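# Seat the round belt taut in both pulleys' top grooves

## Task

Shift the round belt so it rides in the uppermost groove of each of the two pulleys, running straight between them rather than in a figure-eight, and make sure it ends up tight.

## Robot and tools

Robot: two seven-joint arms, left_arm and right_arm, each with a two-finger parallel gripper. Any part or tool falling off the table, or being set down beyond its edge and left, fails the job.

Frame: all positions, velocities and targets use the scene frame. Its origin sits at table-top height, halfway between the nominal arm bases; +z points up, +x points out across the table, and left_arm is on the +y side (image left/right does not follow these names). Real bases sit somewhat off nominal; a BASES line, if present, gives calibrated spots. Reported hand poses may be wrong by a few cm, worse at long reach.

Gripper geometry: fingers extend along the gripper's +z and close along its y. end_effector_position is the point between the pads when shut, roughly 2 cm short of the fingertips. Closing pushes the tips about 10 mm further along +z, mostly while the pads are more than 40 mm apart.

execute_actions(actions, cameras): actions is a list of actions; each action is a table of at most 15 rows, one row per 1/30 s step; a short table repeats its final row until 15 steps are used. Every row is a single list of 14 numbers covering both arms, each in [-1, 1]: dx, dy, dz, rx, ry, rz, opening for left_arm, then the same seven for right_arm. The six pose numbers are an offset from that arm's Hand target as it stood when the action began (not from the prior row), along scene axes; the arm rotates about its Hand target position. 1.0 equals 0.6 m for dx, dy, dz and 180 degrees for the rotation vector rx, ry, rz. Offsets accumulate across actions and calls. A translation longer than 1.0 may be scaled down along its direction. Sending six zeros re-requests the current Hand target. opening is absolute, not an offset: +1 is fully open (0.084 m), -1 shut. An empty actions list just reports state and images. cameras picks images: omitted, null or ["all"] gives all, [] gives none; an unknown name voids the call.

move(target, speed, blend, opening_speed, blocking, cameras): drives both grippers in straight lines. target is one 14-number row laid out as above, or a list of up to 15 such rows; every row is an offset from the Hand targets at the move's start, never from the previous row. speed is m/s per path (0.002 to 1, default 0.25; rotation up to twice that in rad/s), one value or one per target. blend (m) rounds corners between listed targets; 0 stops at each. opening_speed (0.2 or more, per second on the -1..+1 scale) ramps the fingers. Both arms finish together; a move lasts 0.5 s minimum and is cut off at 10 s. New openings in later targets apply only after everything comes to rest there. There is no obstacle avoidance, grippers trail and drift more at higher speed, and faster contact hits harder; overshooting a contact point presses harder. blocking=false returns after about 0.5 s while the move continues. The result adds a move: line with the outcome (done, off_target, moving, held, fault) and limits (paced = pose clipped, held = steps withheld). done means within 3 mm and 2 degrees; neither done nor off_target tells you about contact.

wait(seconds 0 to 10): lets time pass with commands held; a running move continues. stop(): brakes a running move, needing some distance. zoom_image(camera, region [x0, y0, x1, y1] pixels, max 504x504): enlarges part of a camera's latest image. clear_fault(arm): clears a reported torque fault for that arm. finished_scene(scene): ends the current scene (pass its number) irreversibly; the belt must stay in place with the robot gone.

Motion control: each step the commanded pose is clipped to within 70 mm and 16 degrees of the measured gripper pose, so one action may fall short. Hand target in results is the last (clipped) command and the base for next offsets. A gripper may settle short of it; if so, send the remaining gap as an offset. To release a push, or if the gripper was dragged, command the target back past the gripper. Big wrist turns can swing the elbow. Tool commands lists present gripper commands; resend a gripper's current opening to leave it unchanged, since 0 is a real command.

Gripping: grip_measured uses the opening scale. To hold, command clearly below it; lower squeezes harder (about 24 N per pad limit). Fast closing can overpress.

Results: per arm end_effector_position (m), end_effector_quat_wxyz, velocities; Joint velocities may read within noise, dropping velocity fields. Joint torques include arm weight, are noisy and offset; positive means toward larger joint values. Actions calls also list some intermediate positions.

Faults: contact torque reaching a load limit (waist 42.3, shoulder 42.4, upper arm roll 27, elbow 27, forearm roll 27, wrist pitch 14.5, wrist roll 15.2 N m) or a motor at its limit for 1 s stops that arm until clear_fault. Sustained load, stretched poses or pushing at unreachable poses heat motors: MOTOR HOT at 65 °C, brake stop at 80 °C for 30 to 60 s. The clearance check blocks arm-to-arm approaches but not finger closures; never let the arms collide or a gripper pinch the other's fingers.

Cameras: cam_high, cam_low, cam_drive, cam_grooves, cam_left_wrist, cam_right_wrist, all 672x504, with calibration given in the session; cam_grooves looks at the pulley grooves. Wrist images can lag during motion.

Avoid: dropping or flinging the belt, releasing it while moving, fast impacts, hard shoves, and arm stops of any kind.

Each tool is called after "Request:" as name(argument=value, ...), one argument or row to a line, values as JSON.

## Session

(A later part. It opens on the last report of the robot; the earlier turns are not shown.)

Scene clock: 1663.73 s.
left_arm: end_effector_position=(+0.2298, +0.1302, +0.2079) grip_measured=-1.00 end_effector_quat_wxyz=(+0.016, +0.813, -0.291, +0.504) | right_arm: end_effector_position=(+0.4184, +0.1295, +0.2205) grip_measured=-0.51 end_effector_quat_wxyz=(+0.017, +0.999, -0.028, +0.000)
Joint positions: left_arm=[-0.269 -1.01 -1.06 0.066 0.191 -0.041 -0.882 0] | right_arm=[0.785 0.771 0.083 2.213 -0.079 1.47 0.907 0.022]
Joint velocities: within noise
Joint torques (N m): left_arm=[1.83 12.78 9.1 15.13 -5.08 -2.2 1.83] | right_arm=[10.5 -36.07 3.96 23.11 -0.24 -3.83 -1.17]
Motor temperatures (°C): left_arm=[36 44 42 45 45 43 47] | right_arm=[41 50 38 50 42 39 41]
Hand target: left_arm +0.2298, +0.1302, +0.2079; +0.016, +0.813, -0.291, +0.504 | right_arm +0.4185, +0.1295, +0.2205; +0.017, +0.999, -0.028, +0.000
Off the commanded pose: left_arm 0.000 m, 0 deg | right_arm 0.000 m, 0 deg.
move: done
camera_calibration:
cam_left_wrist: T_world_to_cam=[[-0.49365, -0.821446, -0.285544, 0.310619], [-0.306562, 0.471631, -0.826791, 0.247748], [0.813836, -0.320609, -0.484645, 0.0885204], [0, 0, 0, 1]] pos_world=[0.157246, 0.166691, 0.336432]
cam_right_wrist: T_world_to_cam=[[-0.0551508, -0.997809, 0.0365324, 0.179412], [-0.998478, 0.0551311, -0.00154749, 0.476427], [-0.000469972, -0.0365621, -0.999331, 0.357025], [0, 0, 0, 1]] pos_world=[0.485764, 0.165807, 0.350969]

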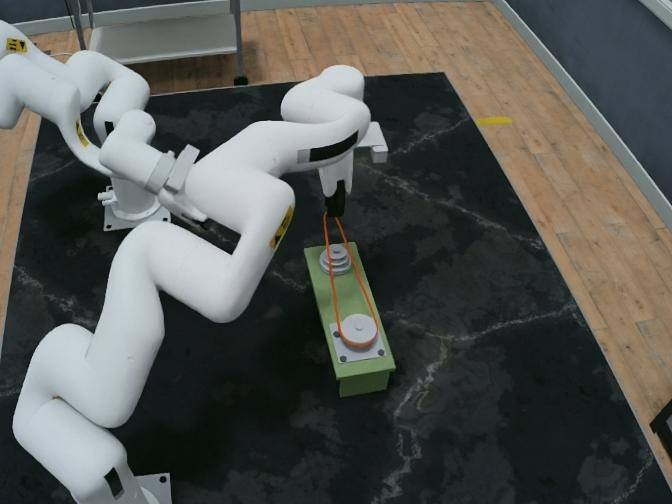

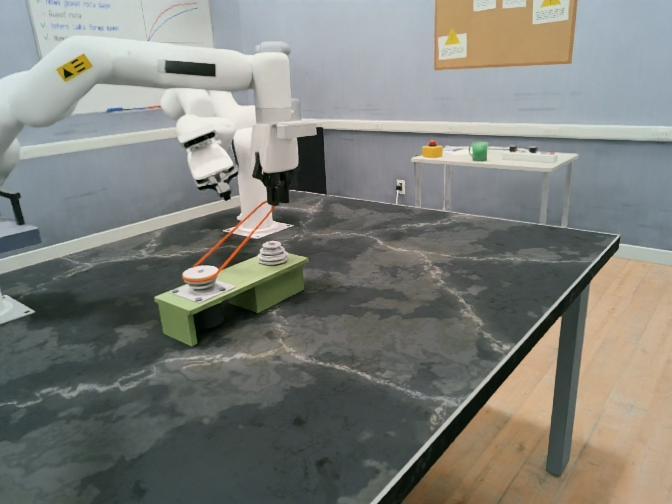

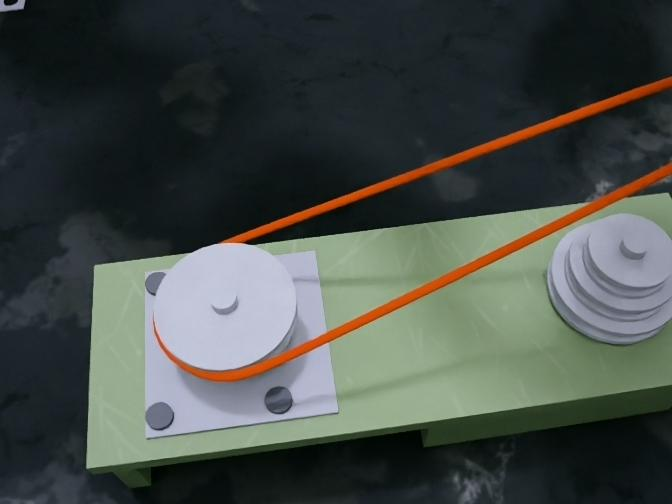

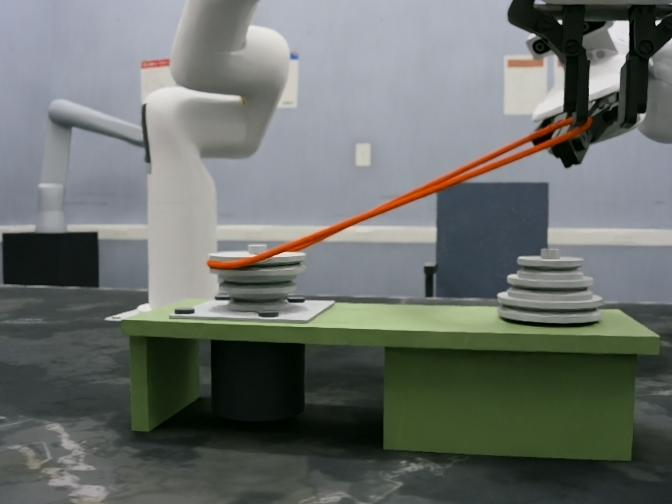

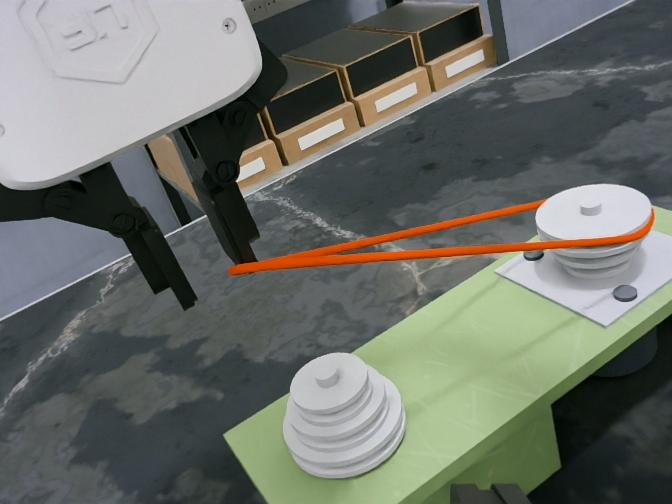

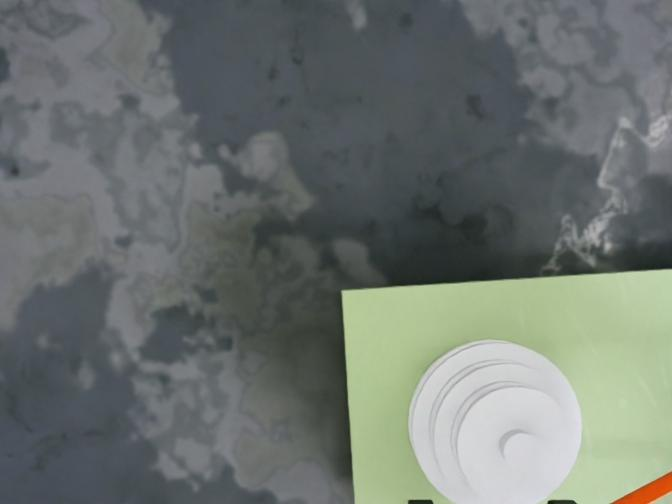

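Request:
move(
  target=[
    [0,0,0,0,0,0,-1,0,-0.02,-0.115,0,0,0,-0.5],
    [0,0,0,0,0,0,-1,0,-0.06,-0.112,0,0,0,-0.5],
  ],
  speed=0.06,
  cameras=["cam_drive","cam_grooves","cam_left_wrist"],
)

Scene clock: 1679.17 s.
left_arm: end_effector_position=(+0.2298, +0.1302, +0.2079) grip_measured=-1.00 end_effector_quat_wxyz=(+0.016, +0.813, -0.291, +0.504) | right_arm: end_effector_position=(+0.4185, +0.0935, +0.1533) grip_measured=-0.52 end_effector_quat_wxyz=(+0.017, +0.999, -0.028, +0.000)
Joint positions: left_arm=[-0.269 -1.01 -1.06 0.066 0.191 -0.041 -0.882 0] | right_arm=[0.734 0.654 0.079 1.825 -0.076 1.199 0.878 0.021]
Joint velocities: within noise
Joint torques (N m): left_arm=[1.96 12.49 9.18 15.03 -5.07 -2.27 1.76] | right_arm=[-5.26 -45.13 -1.73 13.03 2.57 -3.72 -1.47]
Motor temperatures (°C): left_arm=[36 44 42 45 45 43 47] | right_arm=[41 50 38 51 42 39 41]
Hand target: left_arm +0.2298, +0.1302, +0.2079; +0.016, +0.813, -0.291, +0.504 | right_arm +0.4185, +0.0935, +0.1533; +0.017, +0.999, -0.028, +0.000
Off the commanded pose: left_arm 0.000 m, 0 deg | right_arm 0.000 m, 0 deg.
move: done
camera_calibration:
cam_left_wrist: T_world_to_cam=[[-0.49365, -0.821446, -0.285544, 0.310619], [-0.306562, 0.471631, -0.826791, 0.247748], [0.813836, -0.320609, -0.484645, 0.0885204], [0, 0, 0, 1]] pos_world=[0.157246, 0.166691, 0.336432]
Images, in order (width x height): cam_drive 672x504, cam_grooves 672x504, cam_left_wrist 672x504.

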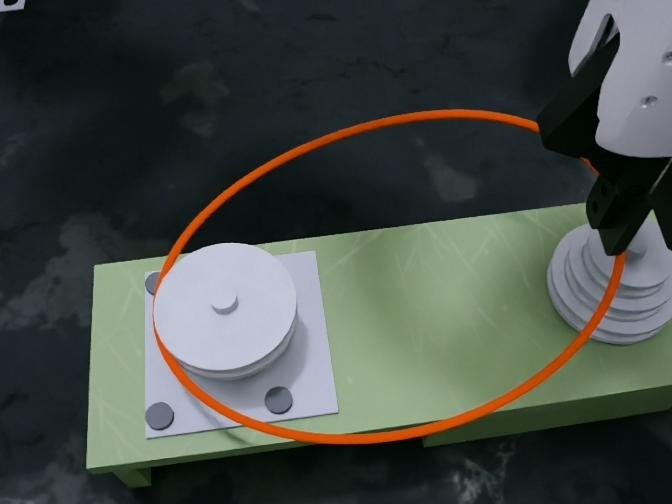

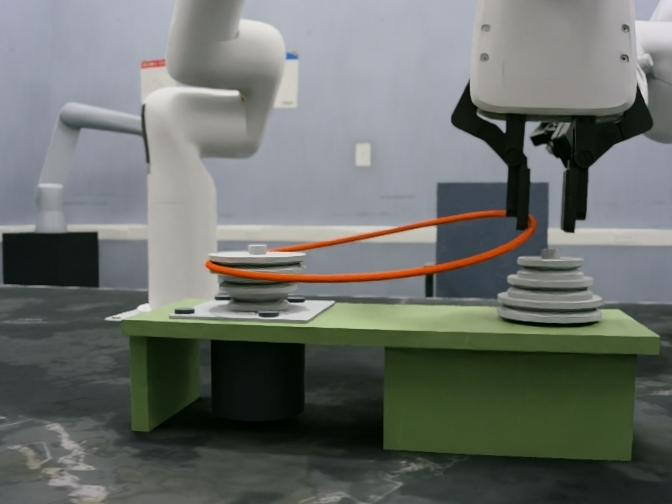

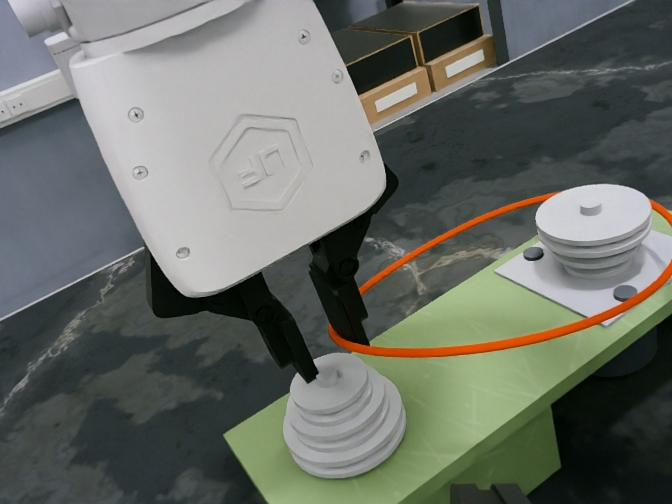

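Request:
move(
  target=[
    [0,0,0,0,0,0,-1,0,0.01,0,0,0,0.25,-0.5],
    [0,0,0,0,0,0,-1,-0.03,0.01,0,0,0,0.25,-0.5],
  ],
  speed=0.06,
  cameras=["cam_high","cam_drive","cam_grooves","cam_left_wrist"],
)

Request:
zoom_image(
  camera="cam_high",
  region=[280, 180, 430, 380],
)

Scene clock: 1695.20 s.
left_arm: end_effector_position=(+0.2298, +0.1302, +0.2079) grip_measured=-1.00 end_effector_quat_wxyz=(+0.016, +0.813, -0.291, +0.504) | right_arm: end_effector_position=(+0.4005, +0.0995, +0.1533) grip_measured=-0.52 end_effector_quat_wxyz=(+0.016, +0.934, +0.356, +0.006)
Joint positions: left_arm=[-0.269 -1.01 -1.06 0.066 0.191 -0.041 -0.882 0] | right_arm=[0.658 0.608 0.22 1.733 -0.174 1.146 0.18 0.021]
Joint velocities: within noise
Joint torques (N m): left_arm=[2.22 12.5 9.28 15.13 -5.06 -2.76 1.74] | right_arm=[6.15 -43.61 5.5 12.72 2.6 -3.74 1.43]
Motor temperatures (°C): left_arm=[36 44 42 45 45 43 47] | right_arm=[41 50 38 49 42 38 41]
Hand target: left_arm +0.2298, +0.1302, +0.2079; +0.016, +0.813, -0.291, +0.504 | right_arm +0.4005, +0.0995, +0.1533; +0.016, +0.934, +0.356, +0.006
Off the commanded pose: left_arm 0.000 m, 0 deg | right_arm 0.000 m, 0 deg.
move: done
camera_calibration:
cam_left_wrist: T_world_to_cam=[[-0.49365, -0.821446, -0.285544, 0.310619], [-0.306562, 0.471631, -0.826791, 0.247748], [0.813836, -0.320609, -0.484645, 0.0885204], [0, 0, 0, 1]] pos_world=[0.157246, 0.166691, 0.336432]
Images, in order (width x height): cam_high 672x504, cam_drive 672x504, cam_grooves 672x504, cam_left_wrist 672x504.

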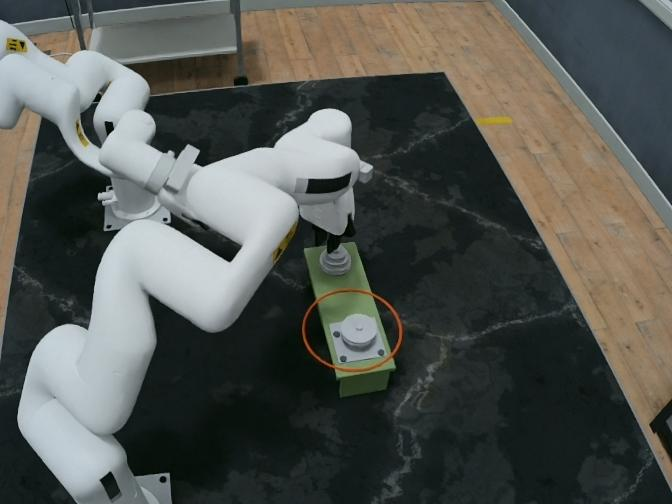

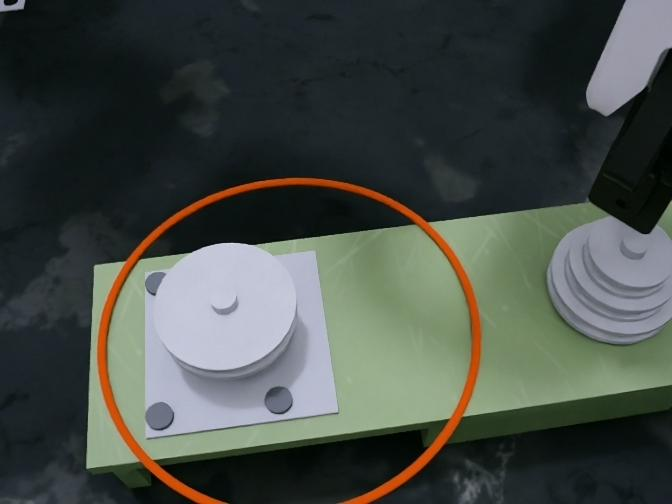

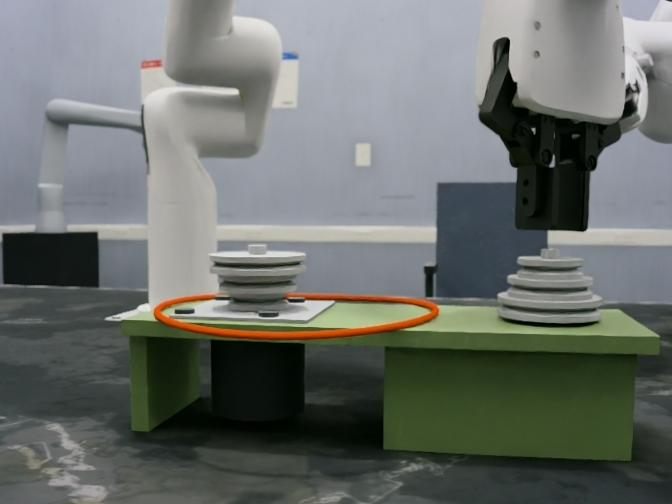

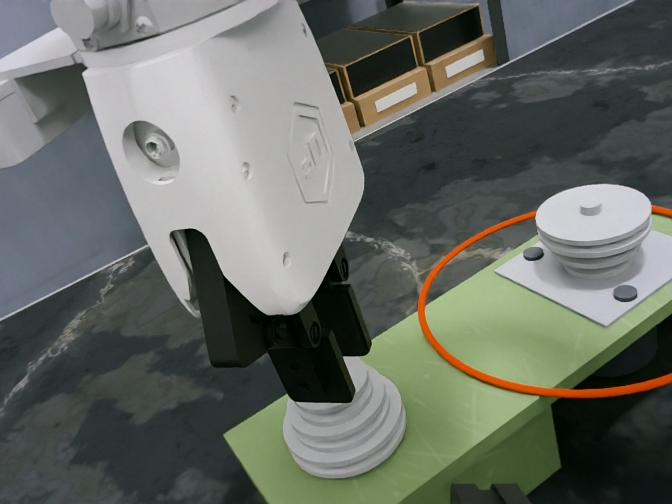

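Scaled by 2.520 from the camera's 672x504 image, which has a finer 960x720 frame.

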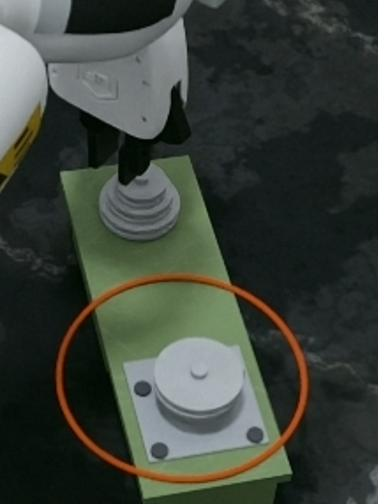

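Request:
move(
  target=[
    [0,0,0,0,0,0,-1,0,-0.06,0.0,0,0,-0.25,-0.4],
    [0,0,0,0,0,0,-1,0.061,-0.1075,-0.03,0,0,-0.25,-0.4],
    [0,0,0,0,0,0,-1,0.061,-0.1075,-0.075,0,0,-0.25,-0.4],
  ],
  speed=0.1,
  cameras=["cam_high","cam_drive","cam_grooves","cam_left_wrist"],
)

Scene clock: 1721.93 s.
left_arm: end_effector_position=(+0.2298, +0.1302, +0.2079) grip_measured=-1.00 end_effector_quat_wxyz=(+0.016, +0.813, -0.291, +0.504) | right_arm: end_effector_position=(+0.4371, +0.0349, +0.1084) grip_measured=-0.42 end_effector_quat_wxyz=(+0.017, +0.999, -0.028, +0.000)
Joint positions: left_arm=[-0.269 -1.01 -1.06 0.066 0.191 -0.041 -0.882 0] | right_arm=[0.647 0.601 0.066 1.606 -0.073 1.031 0.793 0.026]
Joint velocities: within noise
Joint torques (N m): left_arm=[2.13 12.28 9.22 14.94 -4.95 -2.87 1.73] | right_arm=[1.23 -28.32 -2.05 12.35 -2.49 -3.84 1.5]
Motor temperatures (°C): left_arm=[36 44 42 45 45 44 47] | right_arm=[41 50 38 48 42 38 41]
Hand target: left_arm +0.2298, +0.1302, +0.2079; +0.016, +0.813, -0.291, +0.504 | right_arm +0.4371, +0.0350, +0.1083; +0.017, +0.999, -0.028, +0.000
Off the commanded pose: left_arm 0.000 m, 0 deg | right_arm 0.000 m, 0 deg.
move: done
camera_calibration:
cam_left_wrist: T_world_to_cam=[[-0.49365, -0.821446, -0.285544, 0.310619], [-0.306562, 0.471631, -0.826791, 0.247748], [0.813836, -0.320609, -0.484645, 0.0885204], [0, 0, 0, 1]] pos_world=[0.157246, 0.166691, 0.336432]
Images, in order (width x height): cam_high 672x504, cam_drive 672x504, cam_grooves 672x504, cam_left_wrist 672x504.

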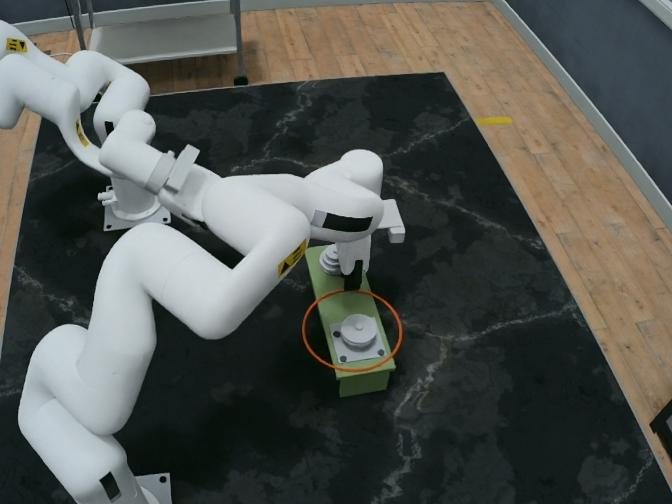

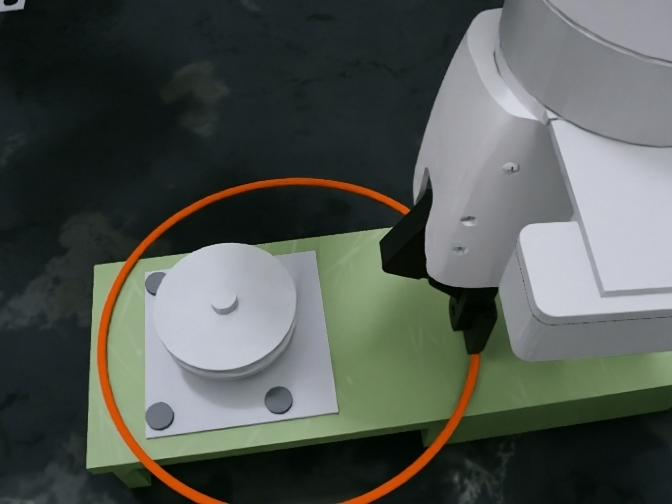

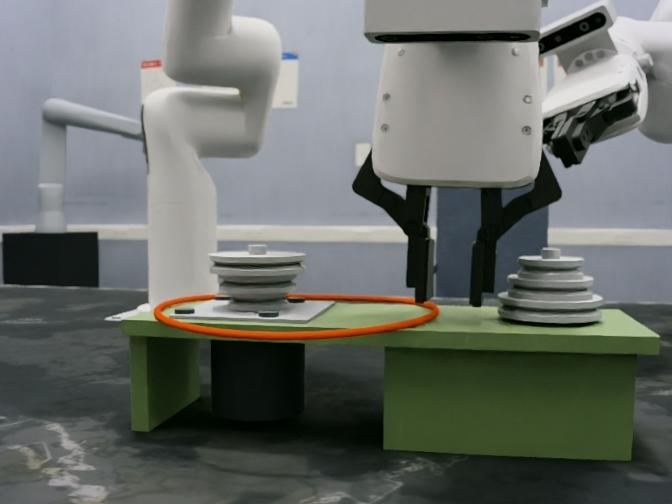

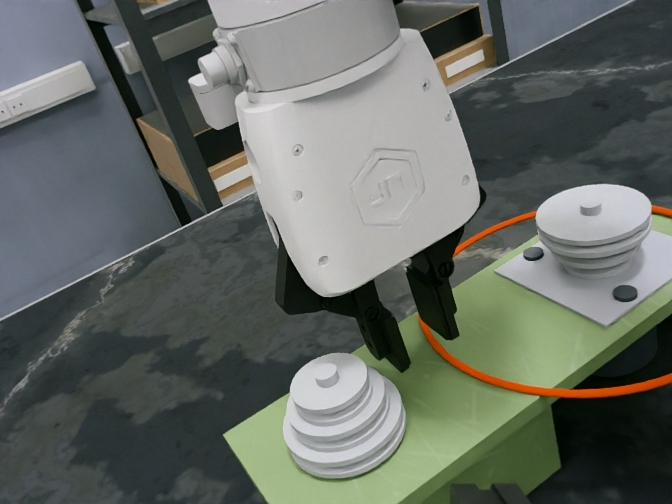

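Request:
move(
  target=[
    [0,0,0,0,0,0,-1,0,0,-0.0155,0,0,0,-0.4],
    [0,0,0,0,0,0,-1,0,0,-0.0155,0,0,0,-1],
  ],
  speed=0.03,
  cameras=["cam_drive","cam_grooves"],
)

Request:
zoom_image(
  camera="cam_grooves",
  region=[380, 220, 540, 340],
)

Scene clock: 1726.23 s.
left_arm: end_effector_position=(+0.2298, +0.1302, +0.2079) grip_measured=-1.00 end_effector_quat_wxyz=(+0.016, +0.813, -0.291, +0.504) | right_arm: end_effector_position=(+0.4373, +0.0350, +0.0992) grip_measured=-1.00 end_effector_quat_wxyz=(+0.017, +0.999, -0.028, +0.000)
Joint positions: left_arm=[-0.269 -1.01 -1.06 0.066 0.191 -0.041 -0.882 0] | right_arm=[0.647 0.613 0.066 1.598 -0.074 1.01 0.794 0]
Joint velocities: within noise
Joint torques (N m): left_arm=[2.13 12.02 9.16 15.23 -5.11 -2.92 1.76] | right_arm=[9.38 -11.3 13.35 1.29 4.73 2.59 1.01]
Motor temperatures (°C): left_arm=[36 44 42 45 45 44 47] | right_arm=[41 50 38 48 42 38 41]
Hand target: left_arm +0.2298, +0.1302, +0.2079; +0.016, +0.813, -0.291, +0.504 | right_arm +0.4371, +0.0350, +0.0990; +0.017, +0.999, -0.028, +0.000
Off the commanded pose: left_arm 0.000 m, 0 deg | right_arm 0.000 m, 0 deg.
move: done
Images, in order (width x height): cam_drive 672x504, cam_grooves 672x504.

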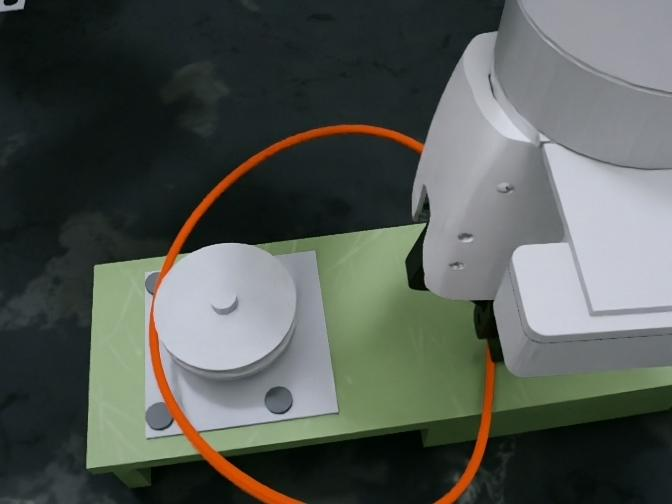

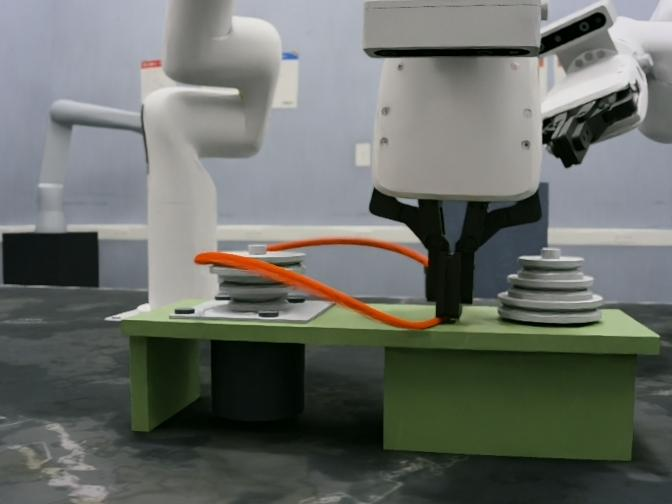

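Scaled by 3.150 from the camera's 672x504 image, which has a finer 960x720 frame.

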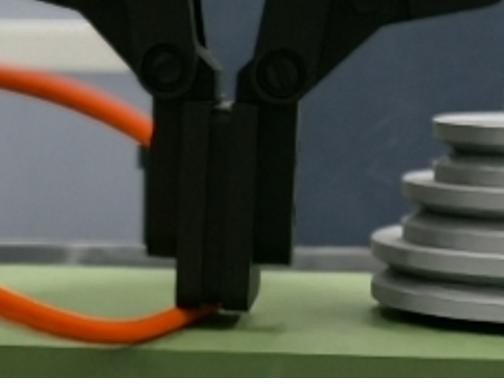

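Request:
move(
  target=[
    [0,0,0,0,0,0,-1,0,0.02,0.01,0,0,0,-1],
  ],
  speed=0.03,
  cameras=["cam_drive","cam_grooves","cam_left_wrist"],
)

Request:
zoom_image(
  camera="cam_grooves",
  region=[180, 220, 340, 340],
)

Request:
zoom_image(
  camera="cam_left_wrist",
  region=[420, 140, 672, 380],
)

Scene clock: 1733.73 s.
left_arm: end_effector_position=(+0.2298, +0.1302, +0.2079) grip_measured=-1.00 end_effector_quat_wxyz=(+0.016, +0.813, -0.291, +0.504) | right_arm: end_effector_position=(+0.4370, +0.0470, +0.1050) grip_measured=-1.00 end_effector_quat_wxyz=(+0.017, +0.999, -0.028, +0.000)
Joint positions: left_arm=[-0.269 -1.01 -1.06 0.066 0.191 -0.041 -0.882 0] | right_arm=[0.662 0.632 0.068 1.648 -0.075 1.041 0.808 0]
Joint velocities: within noise
Joint torques (N m): left_arm=[2.19 12.19 9.17 15.04 -5.06 -2.84 1.82] | right_arm=[6.16 -28.76 3.45 19.07 -2.35 -0.55 1.57]
Motor temperatures (°C): left_arm=[36 44 42 45 45 44 47] | right_arm=[41 49 39 47 43 38 41]
Hand target: left_arm +0.2298, +0.1302, +0.2079; +0.016, +0.813, -0.291, +0.504 | right_arm +0.4371, +0.0470, +0.1050; +0.017, +0.999, -0.028, +0.000
Off the commanded pose: left_arm 0.000 m, 0 deg | right_arm 0.000 m, 0 deg.
move: done
camera_calibration:
cam_left_wrist: T_world_to_cam=[[-0.49365, -0.821446, -0.285544, 0.310619], [-0.306562, 0.471631, -0.826791, 0.247748], [0.813836, -0.320609, -0.484645, 0.0885204], [0, 0, 0, 1]] pos_world=[0.157246, 0.166691, 0.336432]
Images, in order (width x height): cam_drive 672x504, cam_grooves 672x504, cam_left_wrist 672x504.

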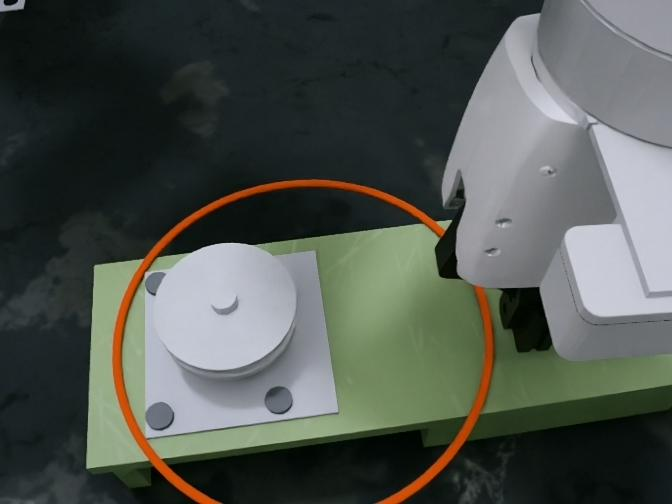

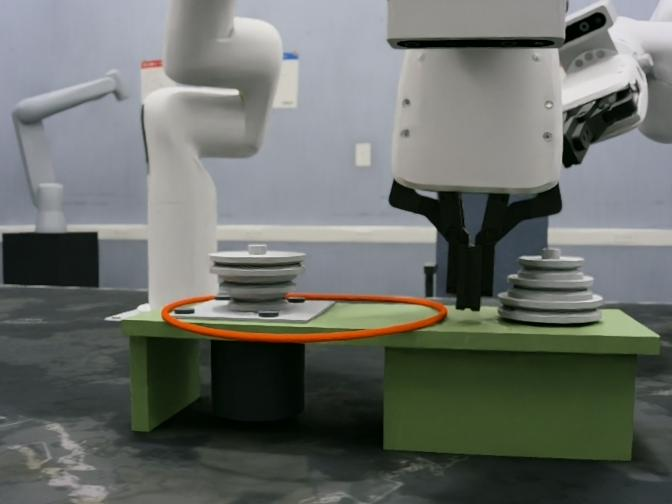

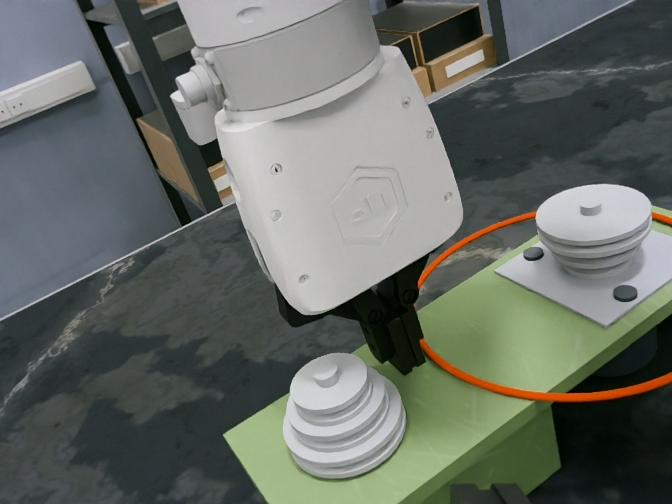

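Scaled by 3.150 from the camera's 672x504 image, which has a finer 960x720 frame.

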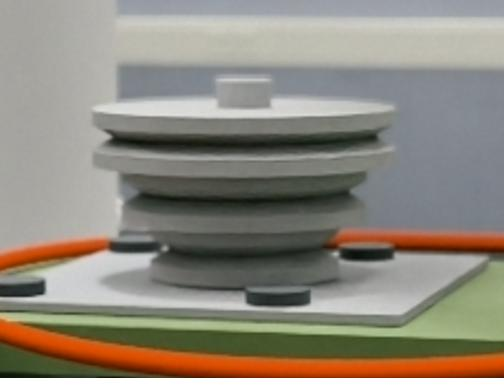

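Scaled by 2.000 from the camera's 672x504 image, which has a finer 960x720 frame.

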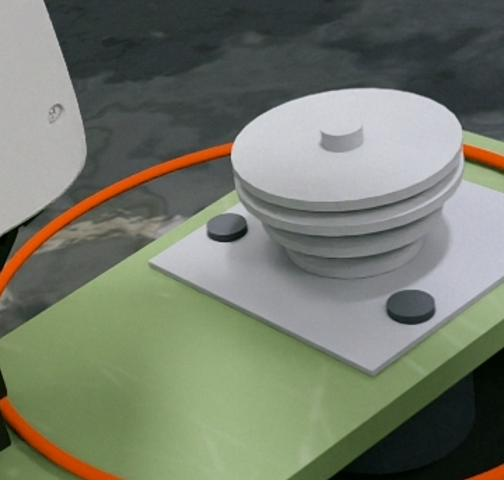

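Request:
move(
  target=[
    [0,0,0,0,0,0,-1,0,0,0.03,0,0,0,-1],
    [0,0,0,0,0,0,-1,0.015,-0.003,0.03,0,0,0,-0.4],
    [0,0,0,0,0,0,-1,0.015,-0.003,-0.011,0,0,0,-0.4],
  ],
  speed=0.06,
  cameras=["cam_drive","cam_grooves"],
)

Request:
zoom_image(
  camera="cam_grooves",
  region=[380, 220, 540, 340],
)

Scene clock: 1740.90 s.
left_arm: end_effector_position=(+0.2298, +0.1302, +0.2079) grip_measured=-1.00 end_effector_quat_wxyz=(+0.016, +0.813, -0.291, +0.504) | right_arm: end_effector_position=(+0.4462, +0.0454, +0.0991) grip_measured=-0.42 end_effector_quat_wxyz=(+0.017, +0.999, -0.028, +0.000)
Joint positions: left_arm=[-0.269 -1.01 -1.06 0.066 0.191 -0.041 -0.882 0] | right_arm=[0.653 0.66 0.065 1.676 -0.075 1.04 0.797 0.026]
Joint velocities: within noise
Joint torques (N m): left_arm=[2.35 11.97 9.25 15.09 -5.1 -2.75 1.75] | right_arm=[4.05 -4.16 -2.92 0.33 -2.98 -3.63 1.33]
Motor temperatures (°C): left_arm=[36 44 42 45 45 44 47] | right_arm=[41 49 38 48 42 38 41]
Hand target: left_arm +0.2298, +0.1302, +0.2079; +0.016, +0.813, -0.291, +0.504 | right_arm +0.4461, +0.0452, +0.0984; +0.017, +0.999, -0.028, +0.000
Off the commanded pose: left_arm 0.000 m, 0 deg | right_arm 0.001 m, 0 deg.
move: done
Images, in order (width x height): cam_drive 672x504, cam_grooves 672x504.

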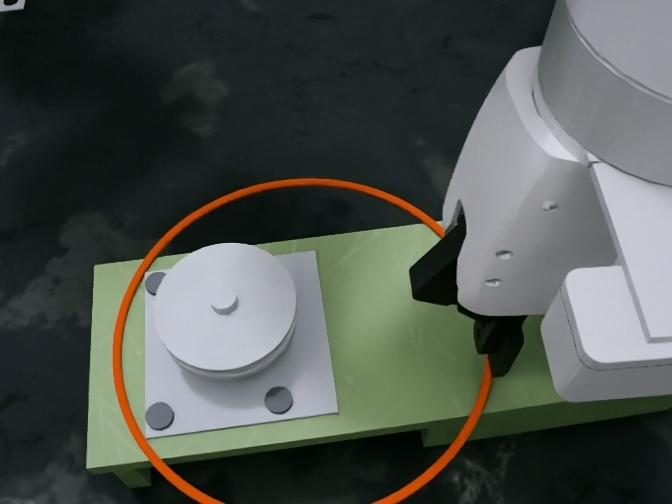

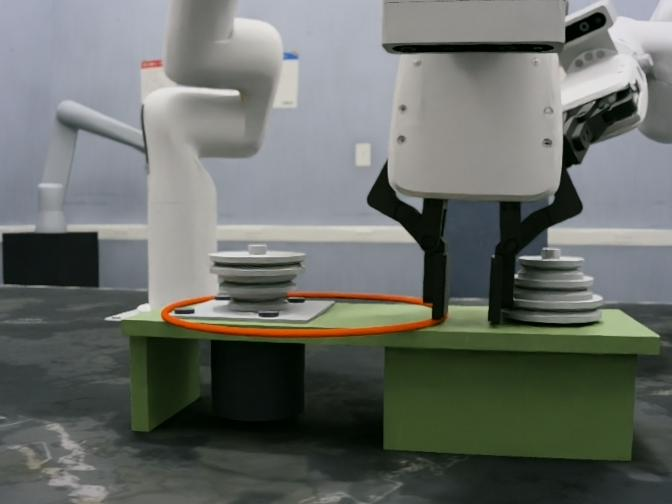

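Scaled by 3.150 from the camera's 672x504 image, which has a finer 960x720 frame.

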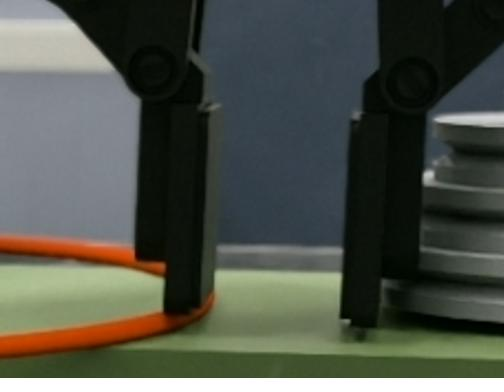

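Request:
move(
  target=[
    [0,0,0,0,0,0,-1,0,0,0.06,0,0,0,-0.4],
    [0,0,0,0,0,0,-1,0.105,-0.166,0.06,0,0,-0.48,-0.4],
    [0,0,0,0,0,0,-1,0.105,-0.166,0.02,0,0,-0.48,-0.4],
  ],
  speed=0.15,
)

Scene clock: 1755.17 s.
left_arm: end_effector_position=(+0.2298, +0.1302, +0.2079) grip_measured=-1.00 end_effector_quat_wxyz=(+0.016, +0.813, -0.291, +0.504) | right_arm: end_effector_position=(+0.5090, -0.0543, +0.1105) grip_measured=-0.42 end_effector_quat_wxyz=(+0.012, +0.709, -0.705, -0.012)
Joint positions: left_arm=[-0.269 -1.01 -1.06 0.066 0.191 -0.041 -0.882 0] | right_arm=[0.657 0.648 -0.211 1.679 0.162 1.077 1.967 0.026]
Joint velocities: within noise
Joint torques (N m): left_arm=[1.99 12.21 9.22 15.05 -5.05 -2.82 1.77] | right_arm=[-5.11 -28.59 -1.73 12.6 2.54 -3.51 -1.51]
Motor temperatures (°C): left_arm=[36 44 42 45 44 44 47] | right_arm=[41 49 38 47 42 37 41]
Hand target: left_arm +0.2298, +0.1302, +0.2079; +0.016, +0.813, -0.291, +0.504 | right_arm +0.5091, -0.0544, +0.1104; +0.012, +0.709, -0.705, -0.012
Off the commanded pose: left_arm 0.000 m, 0 deg | right_arm 0.000 m, 0 deg.
move: done
camera_calibration:
cam_left_wrist: T_world_to_cam=[[-0.49365, -0.821446, -0.285544, 0.310619], [-0.306562, 0.471631, -0.826791, 0.247748], [0.813836, -0.320609, -0.484645, 0.0885204], [0, 0, 0, 1]] pos_world=[0.157246, 0.166691, 0.336432]
cam_right_wrist: T_world_to_cam=[[-0.999301, -0.0076999, 0.0365954, 0.539289], [-0.00776482, 0.999969, -0.00163233, 0.123762], [-0.0365816, -0.00191534, -0.999329, 0.260577], [0, 0, 0, 1]] pos_world=[0.549405, -0.119106, 0.240868]

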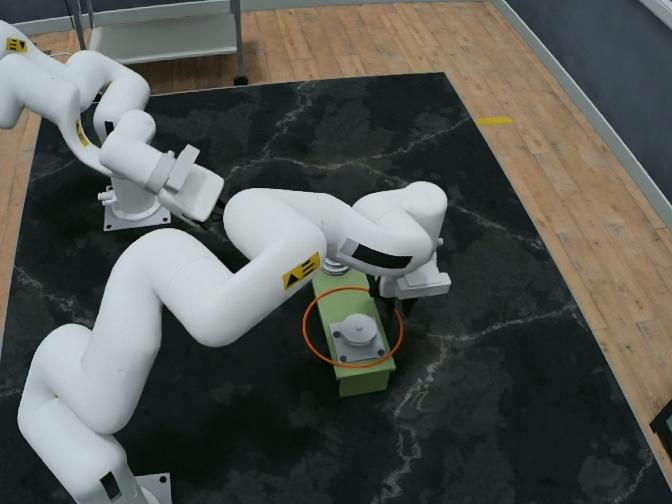

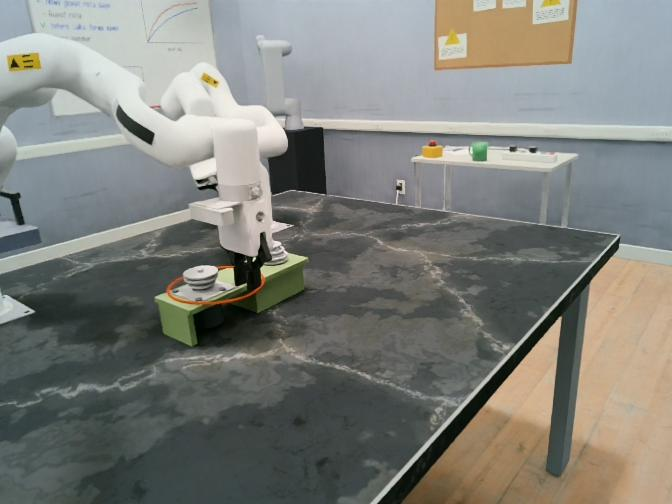

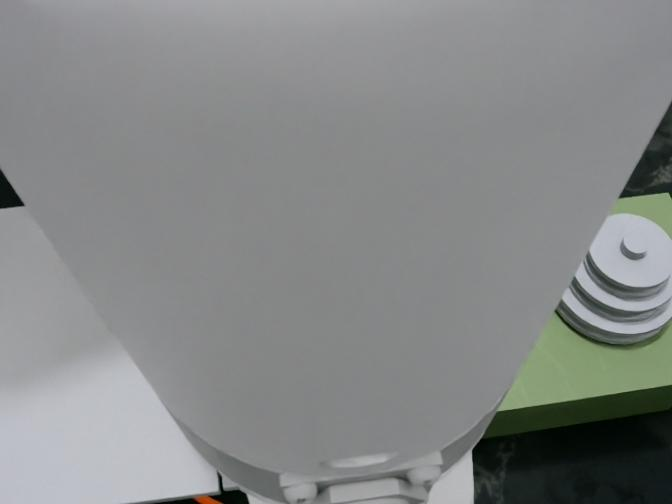

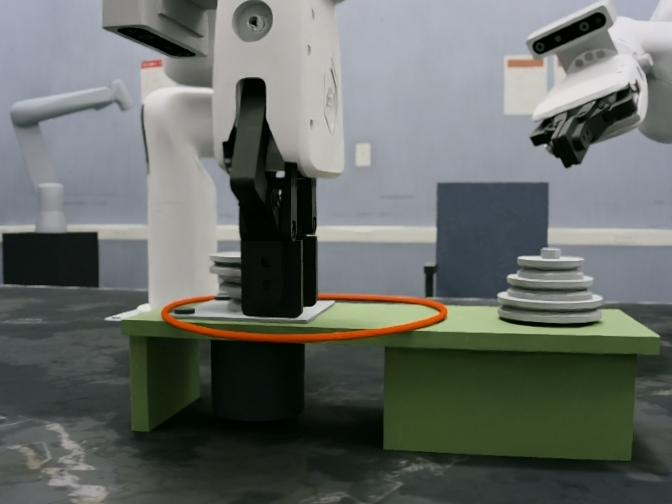

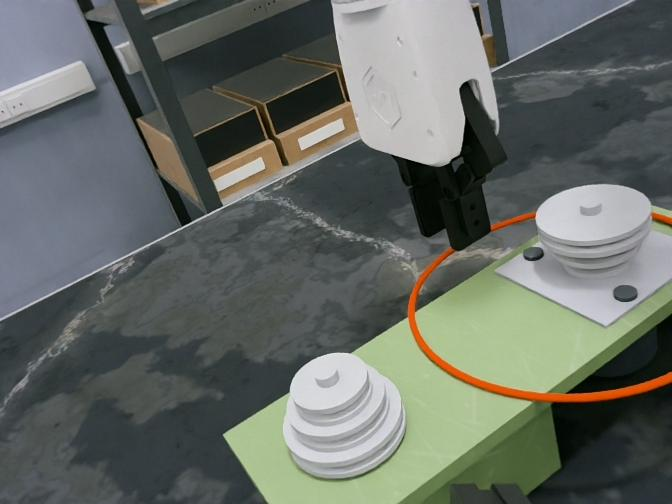

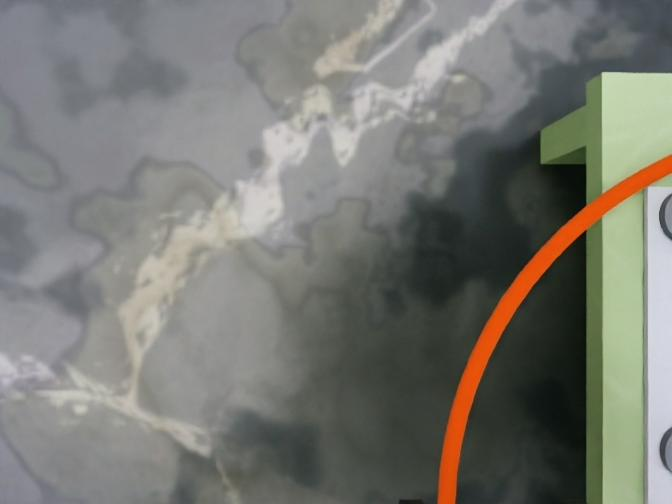

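Request:
move(
  target=[
    [0,0,0,0,0,0,-1,0.010,0,0,0,0,0,-0.4],
    [0,0,0,0,0,0,-1,0.010,0,-0.04,0,0,0,-0.4],
    [0,0,0,0,0,0,-1,0.010,0,-0.04,0,0,0,-1],
  ],
  speed=0.08,
  cameras=["cam_high","cam_grooves","cam_right_wrist"],
)

Request:
zoom_image(
  camera="cam_grooves",
  region=[140, 180, 440, 380],
)

Scene clock: 1761.30 s.
left_arm: end_effector_position=(+0.2298, +0.1302, +0.2079) grip_measured=-1.00 end_effector_quat_wxyz=(+0.016, +0.813, -0.291, +0.504) | right_arm: end_effector_position=(+0.5151, -0.0544, +0.0864) grip_measured=-0.92 end_effector_quat_wxyz=(+0.012, +0.709, -0.705, -0.012)
Joint positions: left_arm=[-0.269 -1.01 -1.06 0.066 0.191 -0.041 -0.882 0] | right_arm=[0.648 0.698 -0.206 1.689 0.171 1.038 1.958 0.004]
Joint velocities: within noise
Joint torques (N m): left_arm=[2.22 12.16 9.27 15.1 -4.98 -2.86 1.72] | right_arm=[-5.33 -29.44 -1.26 12.49 2.58 -3.33 -1.35]
Motor temperatures (°C): left_arm=[36 44 42 45 44 44 47] | right_arm=[41 49 38 48 42 37 41]
Hand target: left_arm +0.2298, +0.1302, +0.2079; +0.016, +0.813, -0.291, +0.504 | right_arm +0.5151, -0.0544, +0.0864; +0.012, +0.709, -0.705, -0.012
Off the commanded pose: left_arm 0.000 m, 0 deg | right_arm 0.000 m, 0 deg.
move: done
camera_calibration:
cam_right_wrist: T_world_to_cam=[[-0.999301, -0.00759995, 0.0365947, 0.546274], [-0.00766492, 0.999969, -0.00163536, 0.123916], [-0.0365812, -0.00191471, -0.999329, 0.236815], [0, 0, 0, 1]] pos_world=[0.555505, -0.119307, 0.216868]
Images, in order (width x height): cam_high 672x504, cam_grooves 672x504, cam_right_wrist 672x504.

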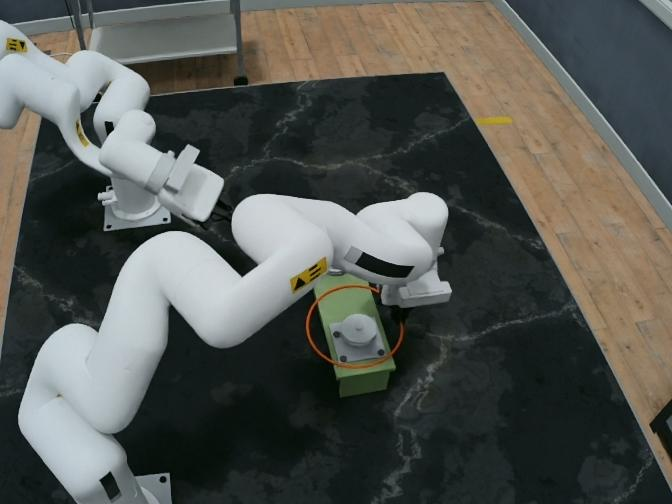

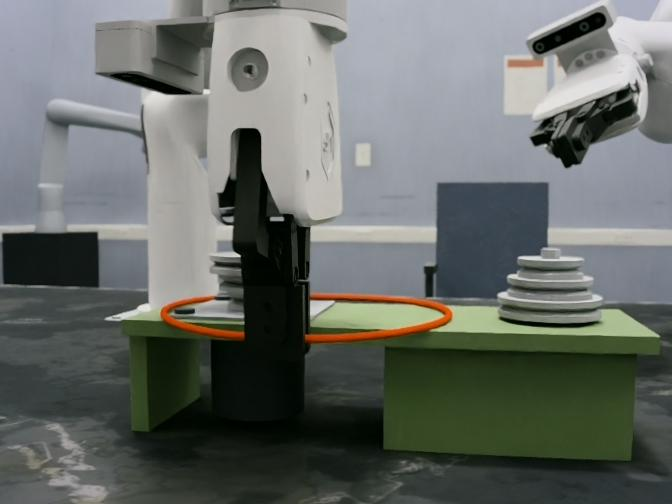

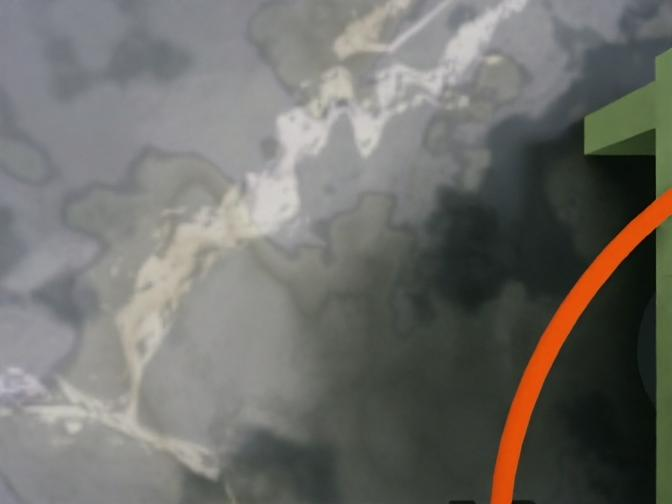

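Scaled by 1.680 from the camera's 672x504 image, which has a finer 960x720 frame.

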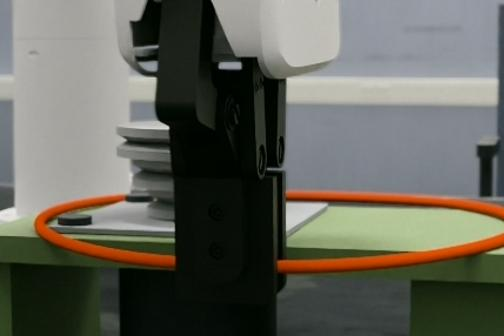

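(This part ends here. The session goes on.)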